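# Lift the nearer waffle iron's lid back onto its stop

## Task

On the waffle iron closer to the robot, raise the top plate until it rests tilted back against its stop, with the cooked waffle still sitting on the bottom plate; at the end the robot must be clear of the iron.

## Robot and tools

Robot: two arms, left_arm (on the +y side) and right_arm, each ending in a five-finger hand; the left hand is the mirror of the right. Calibrated base poses in the scene frame: left_arm (+0.043, +0.247, 0) m, quat_wxyz (+1.000, 0, 0, +0.021); right_arm (+0.013, -0.249, 0) m, quat_wxyz (+1.000, 0, 0, -0.011). A camera stand sits behind the arms. A loose object may occasionally get nudged by the scene.

Frames: the scene frame has its origin at table height, midway between the nominal bases, +z up, +x out over the table. Fixed cameras and the table use it. Each arm reports its hand pose in its own base frame. Pose offsets you send are along each arm's current Hand target axes. The hand point sits 0.05 m in front of the palm, roughly level with the index finger; its +z runs along the straight fingers (which reach 0.06 to 0.07 m beyond it), +y comes out of the palm, +x runs across the palm away from the thumb on the right hand and toward the thumb on the left hand. A wrist bracket on the little-finger side can also strike things.

execute_actions: argument actions is a list of actions; each action is a list of up to 15 rows, each row one 1/30 s step; if fewer than 15 rows, the last repeats. Every row has 28 numbers in [-1, 1], covering both arms even if one is idle: left dx, dy, dz, rx, ry, rz, then left little, ring, middle, index, thumb_bend, thumb_turn, force_limit, speed, then the same 14 for the right arm. The six pose numbers are an offset from that arm's Hand target as it was when the action began (not from the previous row); 1.0 equals 0.6 m of travel or 180 degrees, and rx, ry, rz form one rotation vector. Sending the same offset again moves further. All zeros re-request the current Hand target. Finger numbers are absolute targets: +1 straight/open, -1 curled; thumb_bend +1 straight, -1 fully bent; thumb_turn +1 beside the palm, -1 opposite the fingers. force_limit maps -1..+1 to about 0..10 N at the fingertip (0..15 N for the two thumb motors). speed rises linearly from near zero at -1 to full at +0.48 and above. Hand numbers are never optional: to keep a hand unchanged, resend the eight numbers of its last executed row; before any was sent, use hand_measured plus hand_force_limit and hand_speed. Optional cameras: a list of names, ["all"], or []; default is all only for an empty actions list.

move: target is one 28-number row or a list of up to 15 rows; every row's offsets count from the same starting Hand targets, not from the previous row. speed is the top path speed in m/s (0.002 to 4.3, default 0.25; turning up to twice that in rad/s), one value or one per target. blend, in metres, rounds corners between listed targets; 0 stops at each. blocking=false returns after about 0.5 s while the motion continues. Paths are straight, at least 0.5 s and capped at 10 s, and do not avoid obstacles. The result adds a move: line with the ending (done, off_target, moving, held, fault) and any limits (paced = clipped pose, held = steps withheld).

wait: seconds from 0 to 10; arms hold their last command. stop: brakes a running move. zoom_image: camera plus region [x0, y0, x1, y1] in pixels, at most 504 by 504, from that camera's newest image. show_instructions: shows reference pages. finished_scene: scene number (integer); ends the scene irrevocably.

Cameras (672x504 each): cam_head_left, cam_head_right, cam_high, cam_left_wrist, cam_right_wrist.

Results: end_effector_position (m) and end_effector_quat_wxyz per arm in its base frame; Hand target (the last commanded pose after clipping, the base for your next offsets); joint positions, velocities and torques (torques include the arm's weight and are noisy); hand_measured, hand_stopped_by (moving, target, force, stalled, fault) and hand_load_n (positive when the finger is pushed open), all in the motor order above. A MOTOR HOT line warns of heating; at 100 °C the arm goes limp for tens of seconds.

Behaviour to expect: the arm tracks commands loosely and often rests 1 to 5 cm short, usually low, without any contact; resend the gap as an offset. Orientation commands are clipped to within 40 degrees of the measured one per step. Fingers move only when their target changes by 0.002 or more, lock on reaching the target or force_limit, and close gently at speed -0.94 or below. An arm blocked by something keeps pushing until commanded back past its hand point.

Avoid: fast contact with the iron or table, pushing past contact, knocking the waffle off the lower plate, letting the lid drop or slam, anything leaving the table, arms or hands touching each other, heavy loads on fingers, paths passing near an arm's own base, and holding stretched or pushing poses long enough to overheat. When the lid leans on its stop, back both hands away so nothing touches the iron.

Each tool is called after "Emit:" as name([rows], argument=value, ...), one row to a line, values as JSON.

Reference images:

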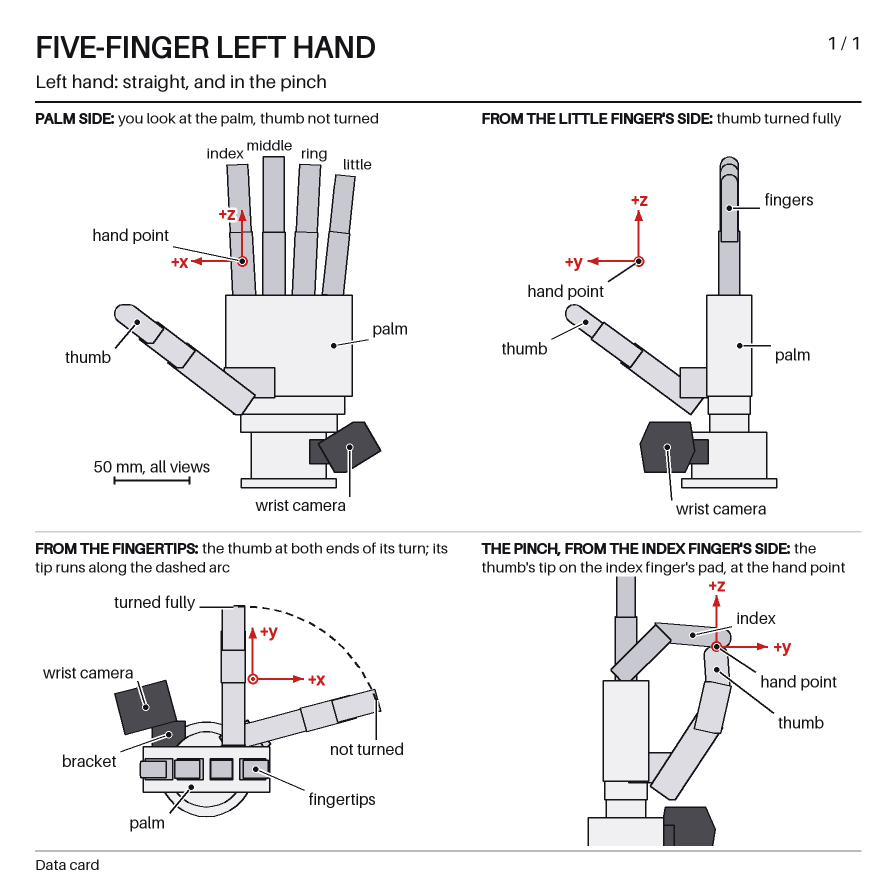

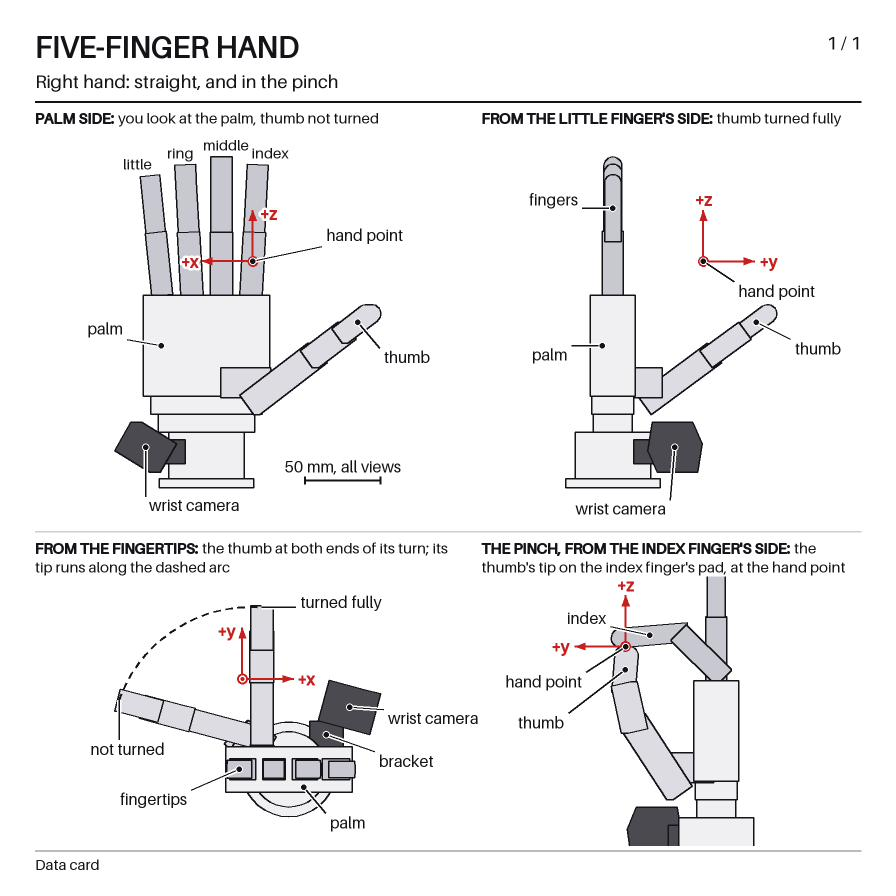

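## Session

Emit:
execute_actions(actions=[])

Scene clock: 0.00 s.
left_arm: end_effector_position=(+0.4590, -0.1446, +0.2425) hand_measured=(+1.000, +1.000, +1.000, +1.000, +1.000, +1.000) hand_load_n=(+0.0, +0.0, +0.0, +0.0, +0.0, +0.0) hand_stopped_by=(target, target, target, target, target, target) hand_force_limit=0.00 hand_speed=-0.80 end_effector_quat_wxyz=(-0.070, +0.951, -0.295, +0.067) | right_arm: end_effector_position=(+0.2510, +0.2694, +0.2257) hand_measured=(+1.000, +1.000, +1.000, +1.000, +1.000, +1.000) hand_load_n=(+0.0, +0.0, +0.0, +0.0, +0.0, +0.0) hand_stopped_by=(target, target, target, target, target, target) hand_force_limit=0.00 hand_speed=-0.80 end_effector_quat_wxyz=(+0.630, -0.658, +0.100, -0.400)
Joint positions: left_arm=[-0.216 1.472 1.471 -1.424 -0.127 -1.176] | right_arm=[0.76 0.542 0.218 0.439 -0.094 -0.403]
Joint velocities: within noise
Joint torques (N m): no reading
Heat: left arm: hottest waist 36 °C; right arm: hottest wrist pitch 32 °C.
Hand target: left_arm +0.4658, -0.1461, +0.2516; -0.070, +0.950, -0.294, +0.078 | right_arm +0.2536, +0.2719, +0.2416; +0.637, -0.648, +0.098, -0.405

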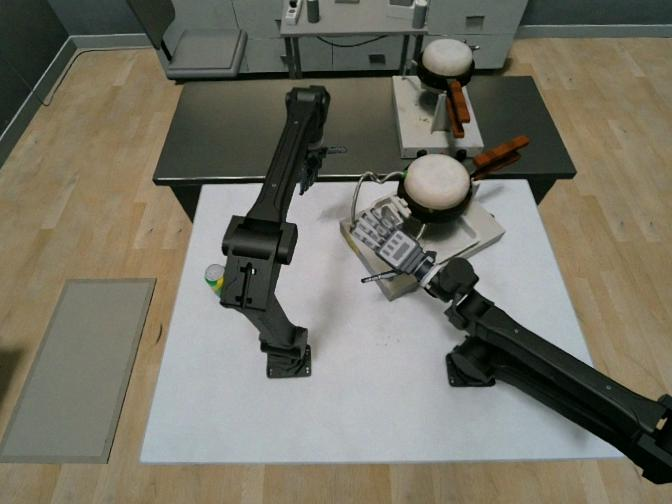

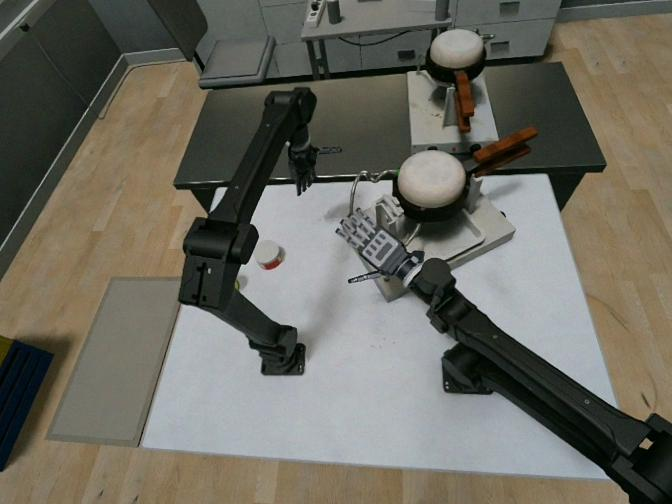

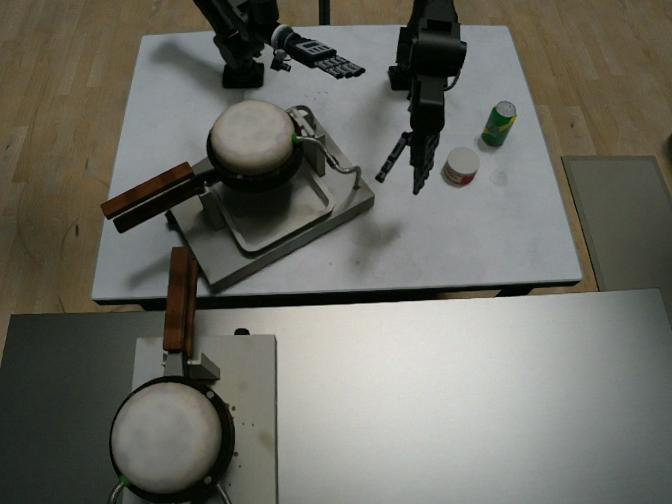

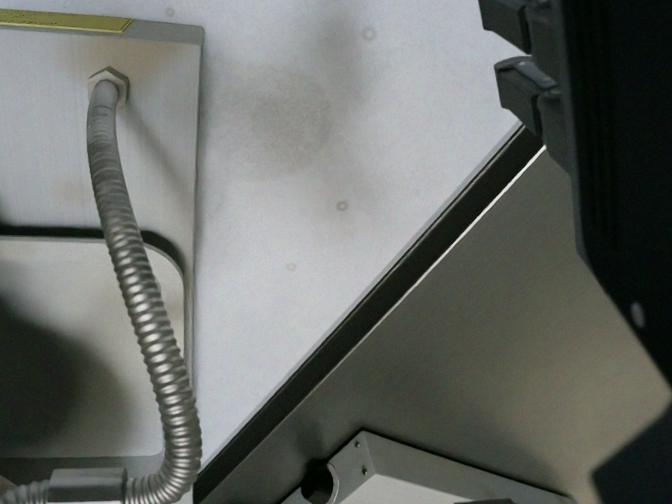

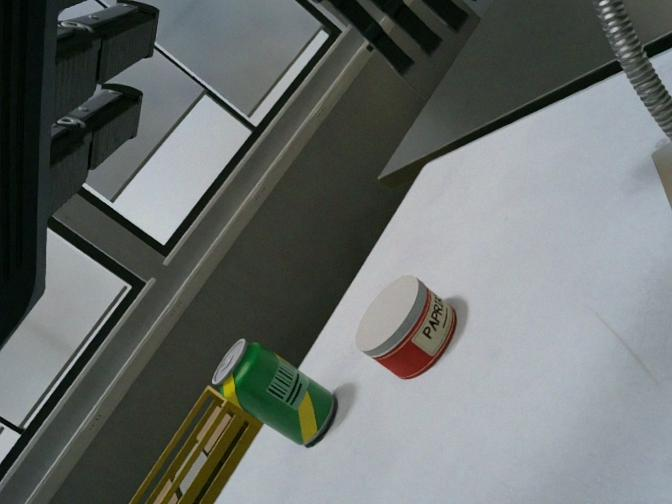

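Emit:
zoom_image(camera="cam_head_left", region=[330, 120, 540, 300])

Emit:
zoom_image(camera="cam_high", region=[90, 80, 390, 300])

Emit:
zoom_image(camera="cam_head_right", region=[330, 100, 560, 310])

Scaled by 2.400 from the camera's 672x504 image, which has a finer 960x720 frame.

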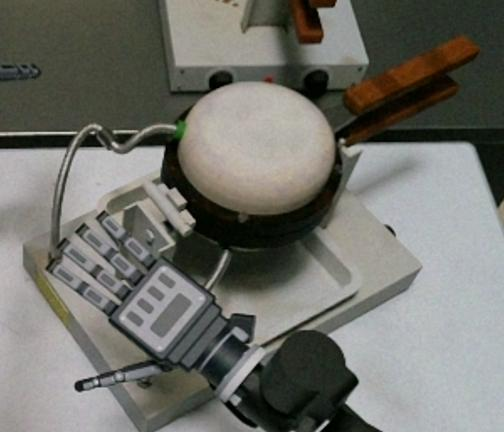

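Scaled by 1.680 from the camera's 672x504 image, which has a finer 960x720 frame.

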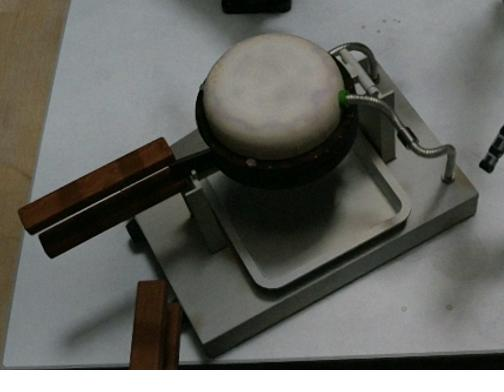

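Scaled by 2.191 from the camera's 672x504 image, which has a finer 960x720 frame.

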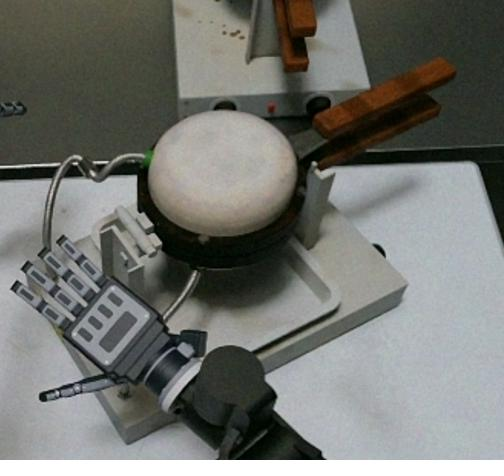

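Emit:
zoom_image(camera="cam_high", region=[90, 140, 230, 250])

Emit:
zoom_image(camera="cam_head_left", region=[440, 120, 540, 195])

Emit:
zoom_image(camera="cam_head_right", region=[440, 110, 550, 195])

Emit:
zoom_image(camera="cam_high", region=[200, 80, 390, 220])

Scaled by 3.600 from the camera's 672x504 image, which has a finer 960x720 frame.

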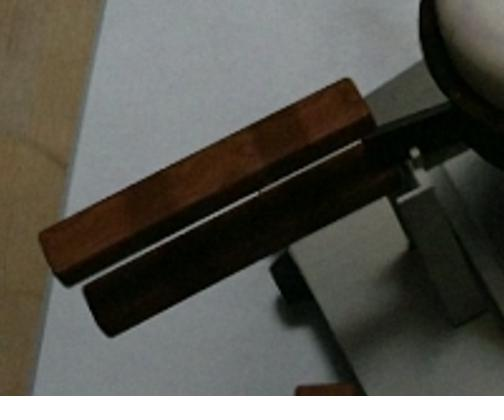

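Scaled by 5.040 from the camera's 672x504 image, which has a finer 960x720 frame.

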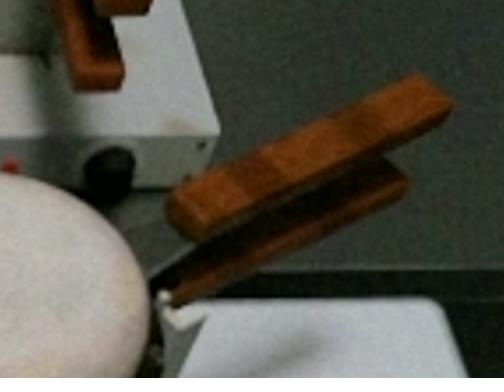

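Scaled by 4.582 from the camera's 672x504 image, which has a finer 960x720 frame.

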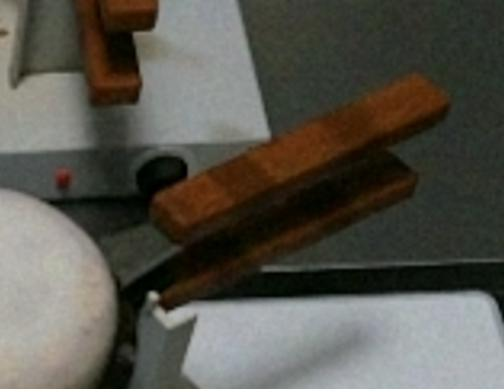

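Scaled by 2.653 from the camera's 672x504 image, which has a finer 960x720 frame.

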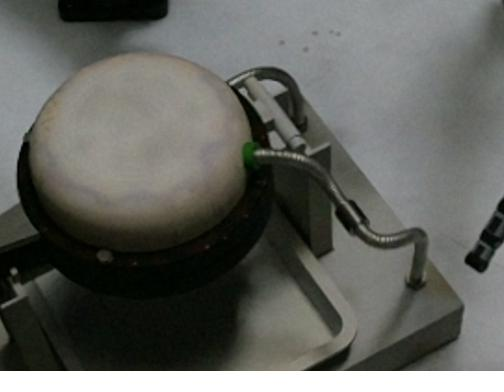

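Emit:
move([
  [-0.207,-0.167,-0.04,0,0,0,1,1,1,1,1,1,0,-0.8,0.152,-0.2705,-0.0415,0,0,0,1,1,1,1,1,1,0,-0.8],
  [-0.207,-0.167,-0.04,0,0,0,1,1,1,1,1,1,0,-0.8,0.5705,-0.1035,-0.417,0.131,0.291,0.568,1,1,1,1,1,1,0,-0.8],
], speed=0.25, blend=0.03, cameras=["all"])

Scene clock: 311.63 s.
left_arm: end_effector_position=(+0.4204, +0.0006, +0.2772) hand_measured=(+1.000, +1.000, +1.000, +1.000, +1.000, +1.000) hand_load_n=(+0.0, +0.0, +0.0, +0.0, +0.0, +0.0) hand_stopped_by=(target, target, target, target, target, target) hand_force_limit=0.00 hand_speed=-0.80 end_effector_quat_wxyz=(-0.072, +0.949, -0.295, +0.081) | right_arm: end_effector_position=(+0.2891, -0.1203, +0.3743) hand_measured=(+1.000, +1.000, +1.000, +1.000, +1.000, +1.000) hand_load_n=(+0.0, +0.0, +0.5, +0.0, +0.0, +0.0) hand_stopped_by=(target, target, target, target, target, target) hand_force_limit=0.00 hand_speed=-0.80 end_effector_quat_wxyz=(+0.700, +0.012, +0.713, +0.014)
Joint positions: left_arm=[0.129 1.33 1.415 -1.448 -0.063 -0.833] | right_arm=[-1.085 0.614 0.466 0.109 -1.088 1.573]
Joint torques (N m): left_arm=[0.85 -9.35 9.37 0.44 0.08 0.09] | right_arm=[-0.79 -0.38 12.08 1.18 -0.2 0.14]
Heat: left arm: hottest elbow 52 °C; right arm: hottest elbow 46 °C.
Hand target: left_arm +0.4148, +0.0045, +0.2797; -0.070, +0.950, -0.294, +0.078 | right_arm +0.2901, -0.1247, +0.3997; +0.707, +0.000, +0.707, -0.001
Off the commanded pose: left_arm 0.007 m, 0 deg | right_arm 0.026 m, 2 deg.
move: off_target (right_arm)

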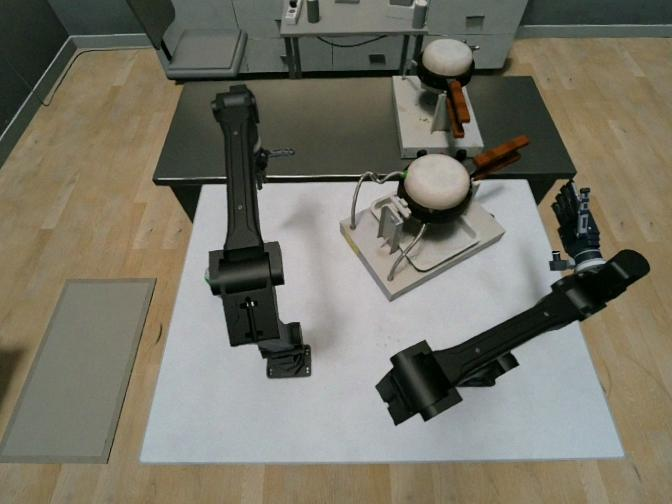

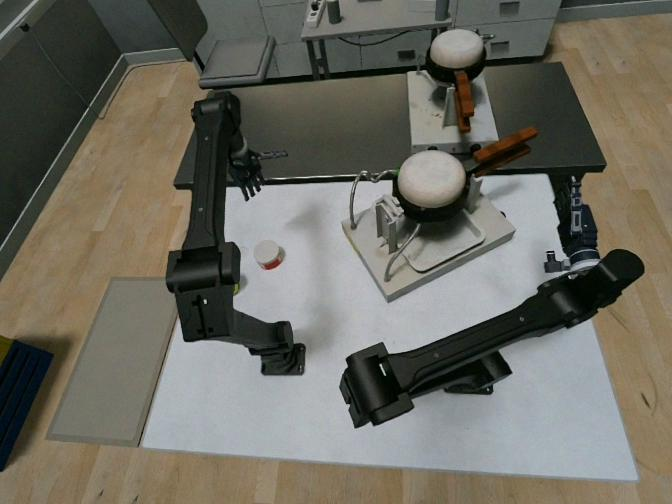

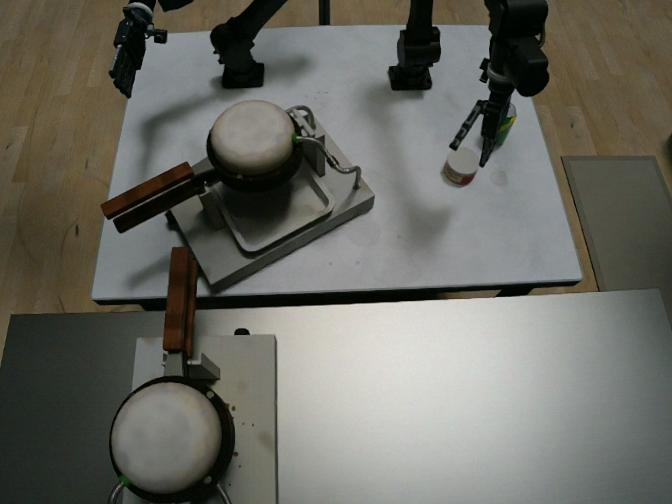

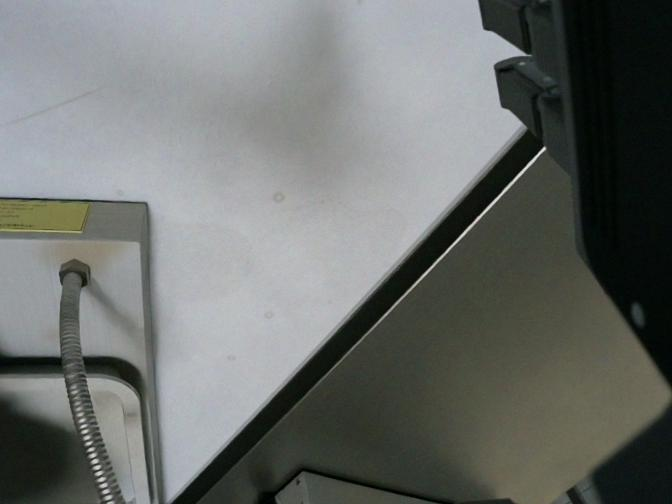

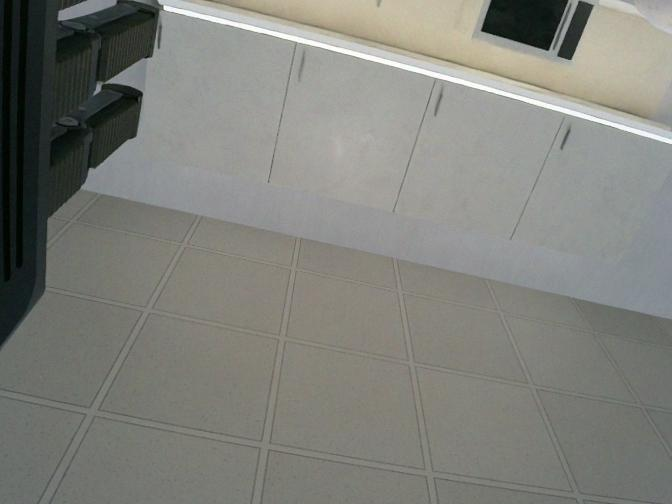

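Emit:
move([
  [0,0,0,0,0,0,1,1,1,1,1,1,0,-0.8,0,-0.142,0.283,-0.1567,0.238,0.4477,1,1,1,1,1,-1,0,0],
], speed=0.2, cameras=["all"])

Scene clock: 419.27 s.
left_arm: end_effector_position=(+0.4204, +0.0006, +0.2772) hand_measured=(+1.000, +1.000, +1.000, +1.000, +1.000, +1.000) hand_load_n=(+0.0, +0.0, +0.0, +0.0, +0.0, +0.0) hand_stopped_by=(target, target, target, target, target, target) hand_force_limit=0.00 hand_speed=-0.80 end_effector_quat_wxyz=(-0.072, +0.949, -0.295, +0.081) | right_arm: end_effector_position=(+0.4527, -0.2066, +0.3890) hand_measured=(+1.000, +1.000, +1.000, +1.000, +1.000, -1.000) hand_load_n=(+0.0, +0.0, +0.0, +0.0, +0.0, +0.0) hand_stopped_by=(target, target, target, target, target, target) hand_force_limit=0.00 hand_speed=0.00 end_effector_quat_wxyz=(+0.238, +0.308, +0.701, +0.598)
Joint positions: left_arm=[0.129 1.33 1.415 -1.448 -0.063 -0.833] | right_arm=[-0.847 1.546 1.346 -1.673 -1.389 1.298]
Joint torques (N m): left_arm=[0.97 -9.23 9.32 0.46 0.09 0.1] | right_arm=[0.21 -10.64 10.17 -0.55 -0.77 -0.01]
Heat: left arm: hottest elbow 49 °C; right arm: hottest elbow 55 °C.
Hand target: left_arm +0.4148, +0.0045, +0.2797; -0.070, +0.950, -0.294, +0.078 | right_arm +0.4599, -0.2099, +0.4000; +0.241, +0.287, +0.711, +0.596
Off the commanded pose: left_arm 0.007 m, 0 deg | right_arm 0.013 m, 3 deg.
joint sent to its limit (right arm) — joint 4 (wrist pitch), lower limit. The joint targets still meet the commanded pose.
move: off_target (right_arm)

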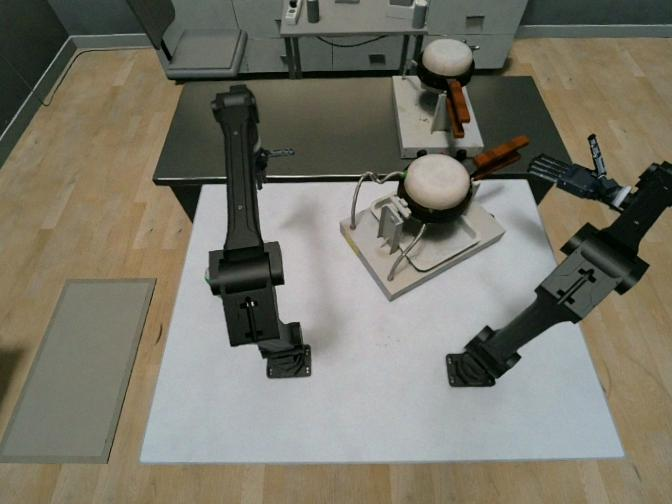

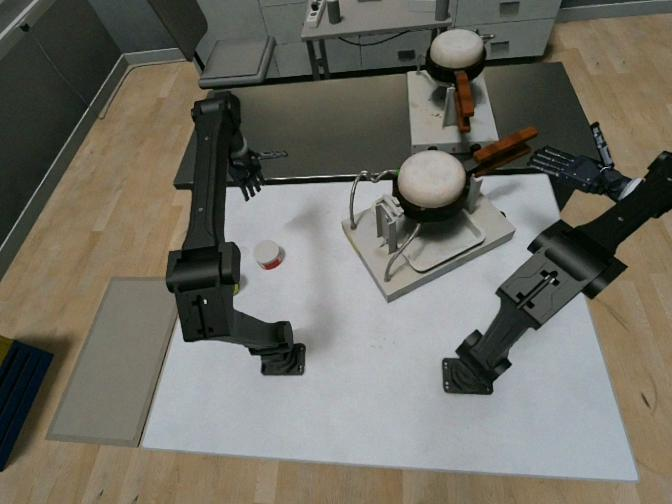

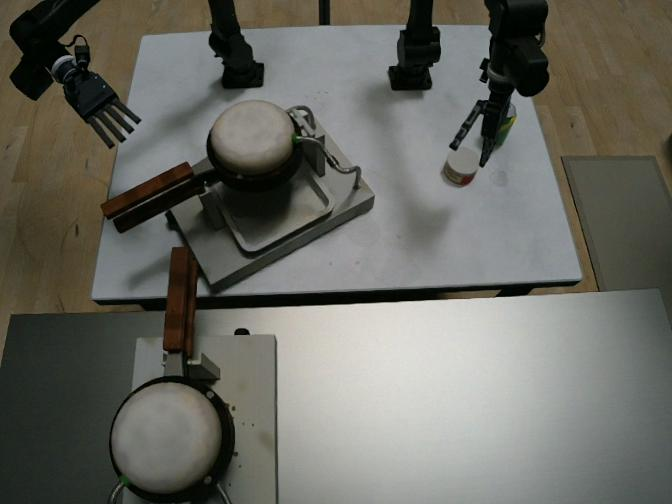

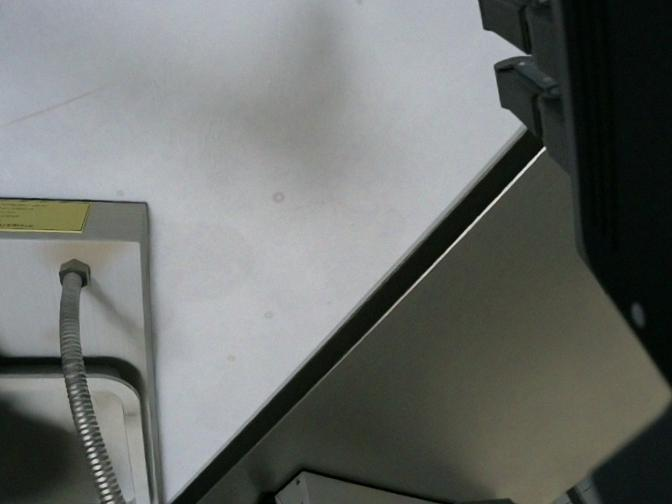

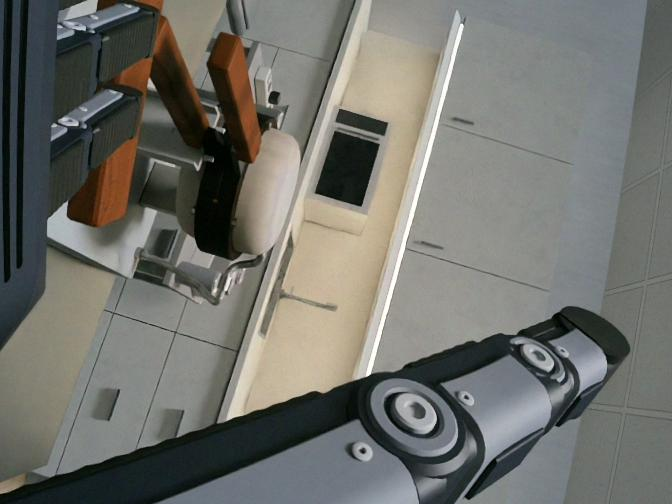

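Emit:
move([
  [0,0,0,0,0,0,1,1,1,1,1,1,0,-0.8,-0.002,-0.158,0.0625,0,0,0,1,1,1,1,1,-1,0,0],
], speed=0.15, cameras=["all"])

Scene clock: 433.50 s.
left_arm: end_effector_position=(+0.4204, +0.0006, +0.2772) hand_measured=(+1.000, +1.000, +1.000, +1.000, +1.000, +1.000) hand_load_n=(+0.0, +0.0, +0.0, +0.0, +0.0, +0.0) hand_stopped_by=(target, target, target, target, target, target) hand_force_limit=0.00 hand_speed=-0.80 end_effector_quat_wxyz=(-0.072, +0.949, -0.295, +0.081) | right_arm: end_effector_position=(+0.4744, -0.2003, +0.3001) hand_measured=(+1.000, +1.000, +1.000, +1.000, +1.000, -1.000) hand_load_n=(+0.0, -0.5, +0.0, +0.0, +0.0, +0.0) hand_stopped_by=(target, target, target, target, target, target) hand_force_limit=0.00 hand_speed=0.00 end_effector_quat_wxyz=(+0.244, +0.285, +0.712, +0.593)
Joint positions: left_arm=[0.129 1.33 1.415 -1.448 -0.063 -0.833] | right_arm=[-0.803 1.636 1.214 -1.324 -1.39 1.383]
Joint torques (N m): left_arm=[0.97 -9.29 9.39 0.46 0.09 0.1] | right_arm=[0.21 -13.1 5.93 0.34 -1.1 0.28]
Heat: left arm: hottest elbow 49 °C; right arm: hottest elbow 54 °C.
Hand target: left_arm +0.4148, +0.0045, +0.2797; -0.070, +0.950, -0.294, +0.078 | right_arm +0.4750, -0.1961, +0.3000; +0.241, +0.287, +0.710, +0.596
Off the commanded pose: left_arm 0.007 m, 0 deg | right_arm 0.004 m, 1 deg.
move: done

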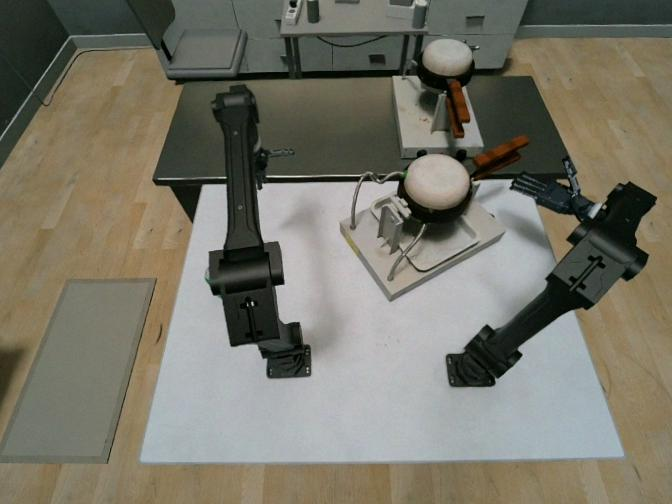

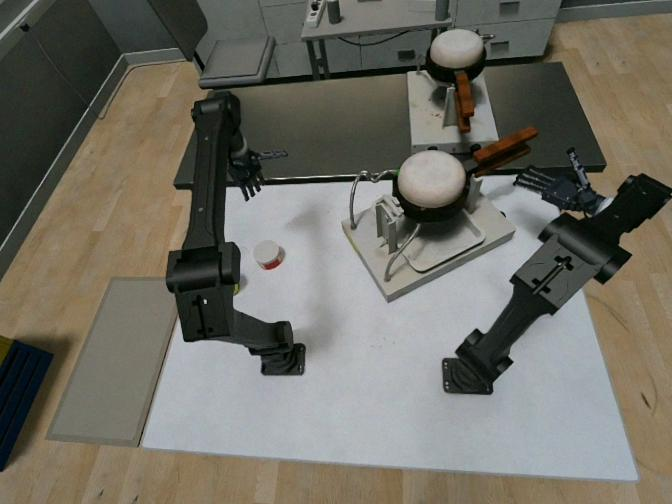

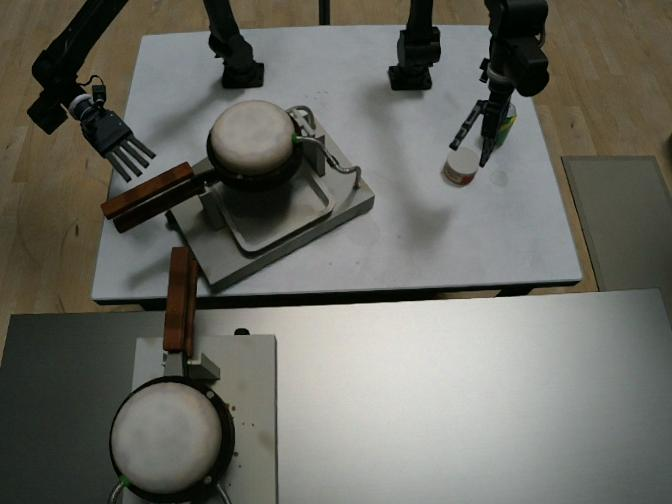

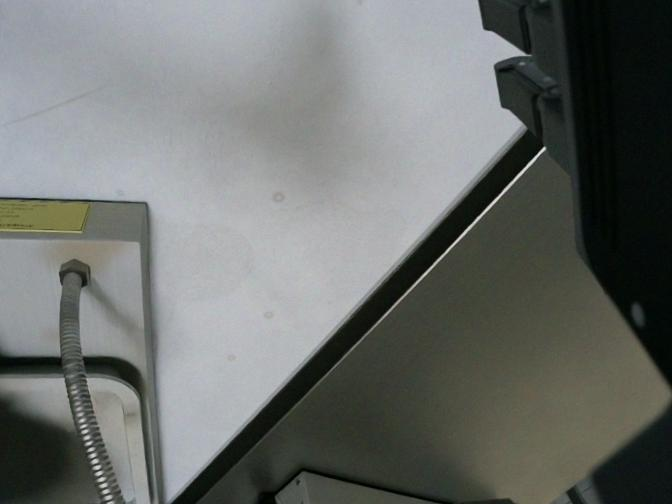

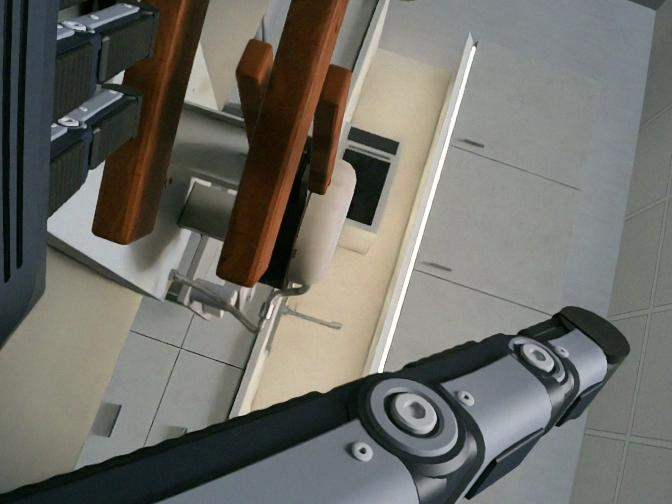

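Emit:
zoom_image(camera="cam_right_wrist", region=[40, 0, 400, 300])

Emit:
zoom_image(camera="cam_high", region=[60, 80, 240, 240])

Scaled by 1.400 from the camera's 672x504 image, which has a finer 960x720 frame.

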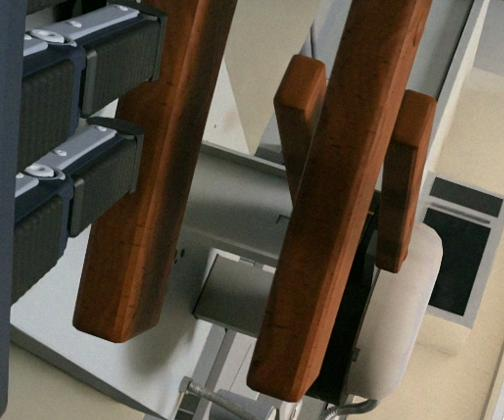

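Scaled by 2.800 from the camera's 672x504 image, which has a finer 960x720 frame.

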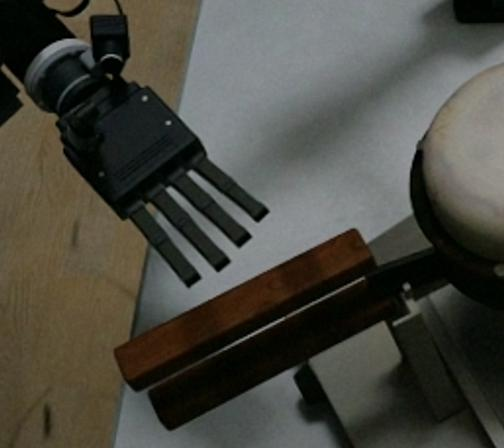

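Emit:
zoom_image(camera="cam_head_left", region=[460, 120, 620, 240])

Emit:
zoom_image(camera="cam_head_right", region=[460, 110, 620, 230])

Scaled by 3.150 from the camera's 672x504 image, which has a finer 960x720 frame.

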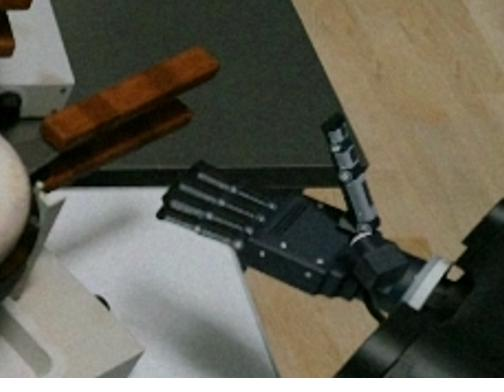

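Scaled by 3.150 from the camera's 672x504 image, which has a finer 960x720 frame.

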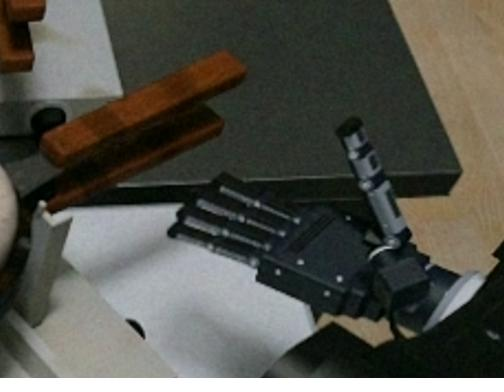

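Emit:
move([
  [0,0,0,0,0,0,1,1,1,1,1,1,0,-0.8,-0.03,0.0063,0.098,0,0.0192,-0.0034,1,1,1,1,1,-1,0,0],
], speed=0.1, cameras=["cam_right_wrist","cam_high","cam_head_left"])

Scene clock: 535.03 s.
left_arm: end_effector_position=(+0.4204, +0.0006, +0.2772) hand_measured=(+1.000, +1.000, +1.000, +1.000, +1.000, +1.000) hand_load_n=(+0.0, +0.0, +0.0, +0.0, +0.0, +0.0) hand_stopped_by=(target, target, target, target, target, target) hand_force_limit=0.00 hand_speed=-0.80 end_effector_quat_wxyz=(-0.072, +0.949, -0.295, +0.081) | right_arm: end_effector_position=(+0.5254, -0.1688, +0.2903) hand_measured=(+1.000, +1.000, +1.000, +1.000, +1.000, -1.000) hand_load_n=(+0.0, +0.0, +0.0, -1.0, +0.0, +0.0) hand_stopped_by=(target, target, target, target, target, target) hand_force_limit=0.00 hand_speed=0.00 end_effector_quat_wxyz=(+0.223, +0.266, +0.718, +0.603)
Joint positions: left_arm=[0.129 1.33 1.415 -1.448 -0.063 -0.833] | right_arm=[-0.683 1.658 1.214 -0.981 -1.395 1.72]
Joint torques (N m): left_arm=[1.03 -9.17 9.39 0.44 0.08 0.1] | right_arm=[0.26 -13.57 7.17 0.85 -0.87 0.31]
Heat: left arm: hottest elbow 49 °C; right arm: hottest elbow 39 °C.
Hand target: left_arm +0.4148, +0.0045, +0.2797; -0.070, +0.950, -0.294, +0.078 | right_arm +0.5286, -0.1666, +0.2935; +0.223, +0.265, +0.719, +0.603
Off the commanded pose: left_arm 0.007 m, 0 deg | right_arm 0.005 m, 0 deg.
move: done
Images, in order (width x height): cam_head_left 672x504, cam_high 672x504, cam_right_wrist 672x504.

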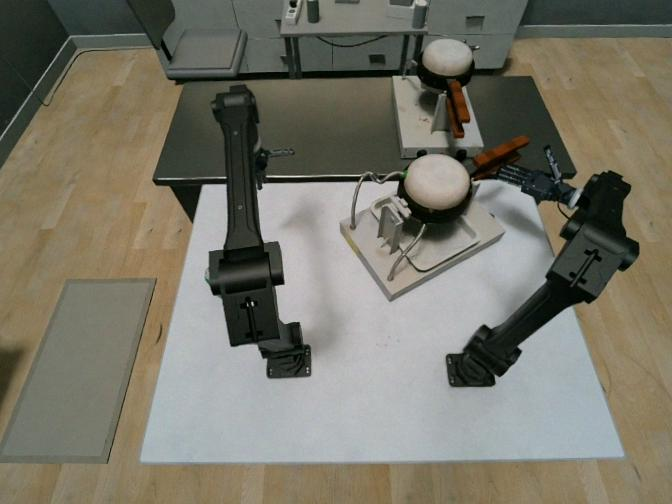

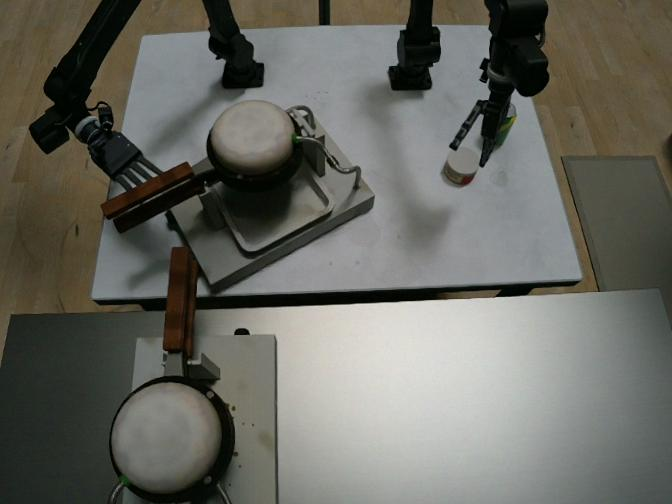

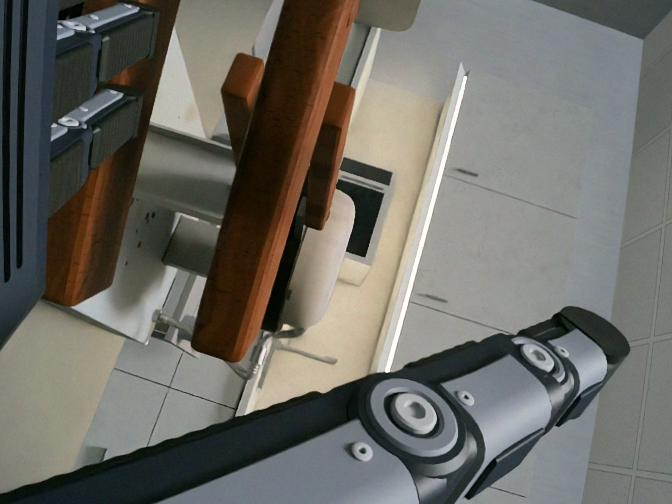

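Emit:
zoom_image(camera="cam_right_wrist", region=[20, 0, 320, 240])

Emit:
zoom_image(camera="cam_high", region=[80, 130, 220, 240])

Emit:
zoom_image(camera="cam_head_left", region=[460, 120, 580, 220])

Scaled by 1.680 from the camera's 672x504 image, which has a finer 960x720 frame.

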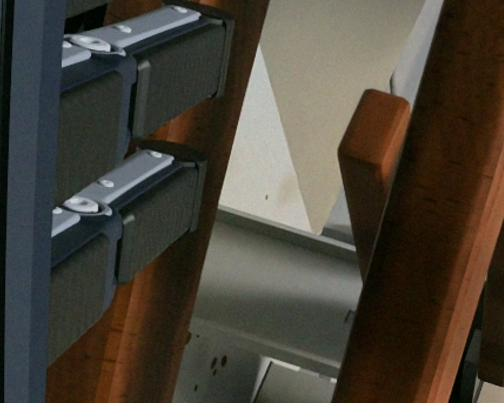

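Scaled by 3.600 from the camera's 672x504 image, which has a finer 960x720 frame.

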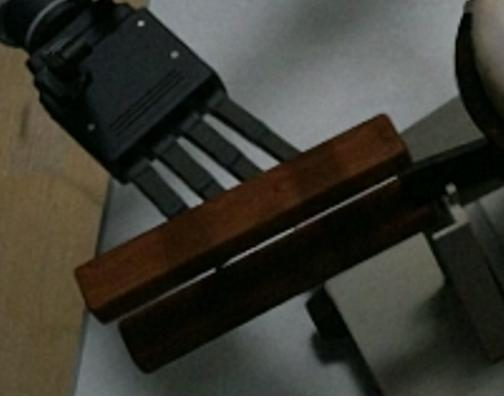

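Scaled by 4.200 from the camera's 672x504 image, which has a finer 960x720 frame.

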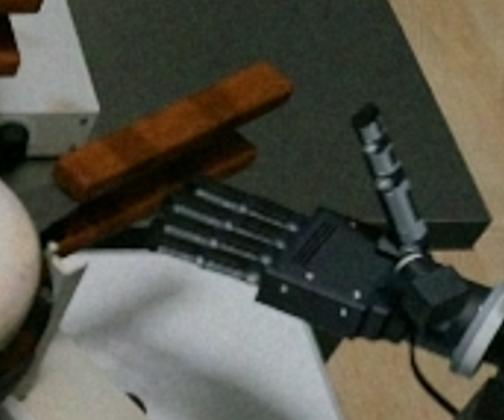

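Emit:
move([
  [0,0,0,0,0,0,1,1,1,1,1,1,0,-0.8,-0.03,0.0145,0.0966,0,0.0192,-0.0034,1,1,1,1,1,-1,0,0],
], speed=0.08, cameras=["cam_right_wrist","cam_high","cam_head_left"])

Emit:
zoom_image(camera="cam_right_wrist", region=[0, 0, 360, 280])

Emit:
zoom_image(camera="cam_high", region=[80, 130, 220, 240])

Emit:
zoom_image(camera="cam_head_left", region=[460, 120, 580, 220])

Scene clock: 576.17 s.
left_arm: end_effector_position=(+0.4204, +0.0006, +0.2772) hand_measured=(+1.000, +1.000, +1.000, +1.000, +1.000, +1.000) hand_load_n=(+0.0, +0.0, +0.0, +0.0, +0.0, +0.0) hand_stopped_by=(target, target, target, target, target, target) hand_force_limit=0.00 hand_speed=-0.80 end_effector_quat_wxyz=(-0.072, +0.949, -0.295, +0.081) | right_arm: end_effector_position=(+0.5711, -0.1324, +0.2911) hand_measured=(+1.000, +1.000, +1.000, +1.000, +1.000, -1.000) hand_load_n=(-0.5, +0.0, +0.0, +0.0, +0.0, +0.0) hand_stopped_by=(target, target, target, target, target, target) hand_force_limit=0.00 hand_speed=0.00 end_effector_quat_wxyz=(+0.203, +0.244, +0.726, +0.610)
Joint positions: left_arm=[0.129 1.33 1.415 -1.448 -0.063 -0.833] | right_arm=[-0.573 1.686 1.239 -0.727 -1.383 1.977]
Joint torques (N m): left_arm=[1.03 -9.35 9.33 0.46 0.07 0.1] | right_arm=[0.21 -12.75 8.7 1.2 -0.71 0.31]
Heat: left arm: hottest elbow 49 °C; right arm: hottest elbow 40 °C.
Hand target: left_arm +0.4148, +0.0045, +0.2797; -0.070, +0.950, -0.294, +0.078 | right_arm +0.5803, -0.1336, +0.2921; +0.204, +0.243, +0.727, +0.609
Off the commanded pose: left_arm 0.007 m, 0 deg | right_arm 0.009 m, 0 deg.
move: done
Images, in order (width x height): cam_head_left 672x504, cam_high 672x504, cam_right_wrist 672x504.

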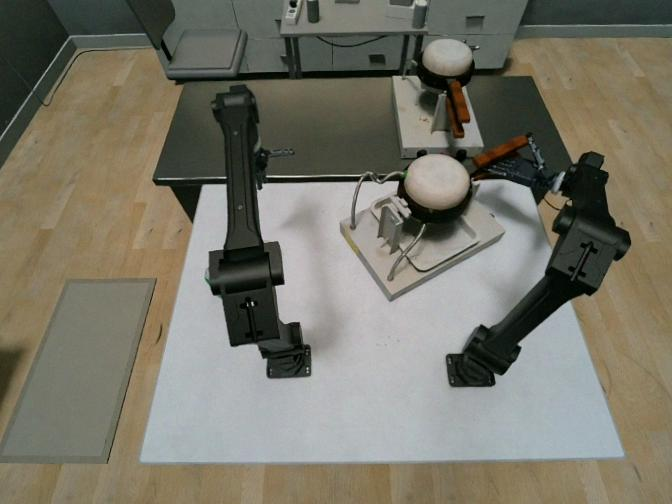

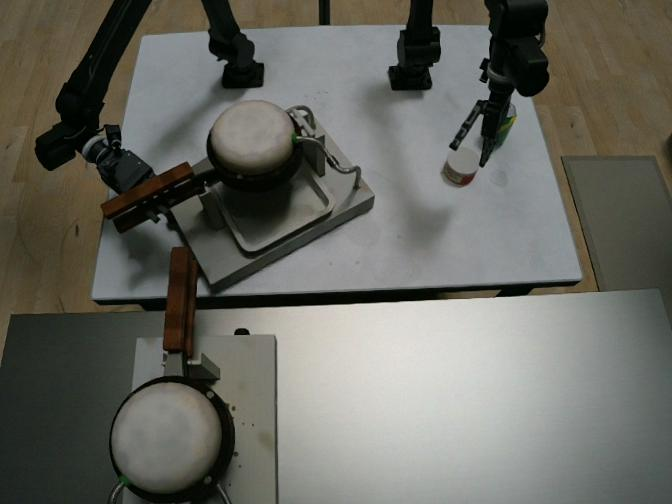

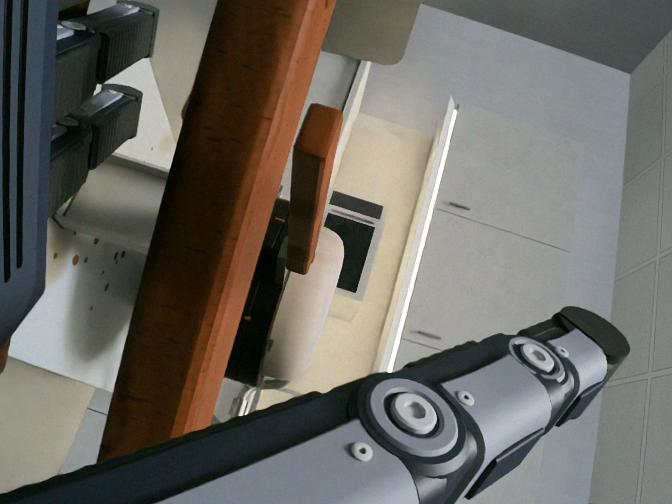

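Scaled by 1.400 from the camera's 672x504 image, which has a finer 960x720 frame.

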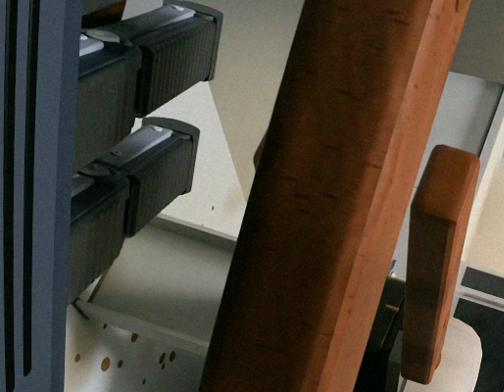

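Scaled by 3.600 from the camera's 672x504 image, which has a finer 960x720 frame.

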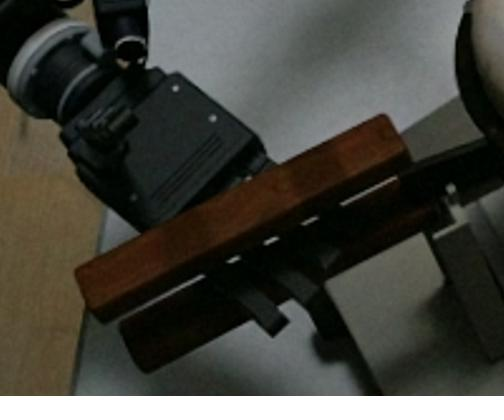

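Scaled by 4.200 from the camera's 672x504 image, which has a finer 960x720 frame.

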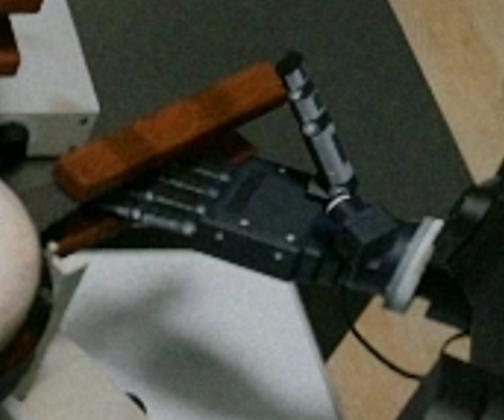

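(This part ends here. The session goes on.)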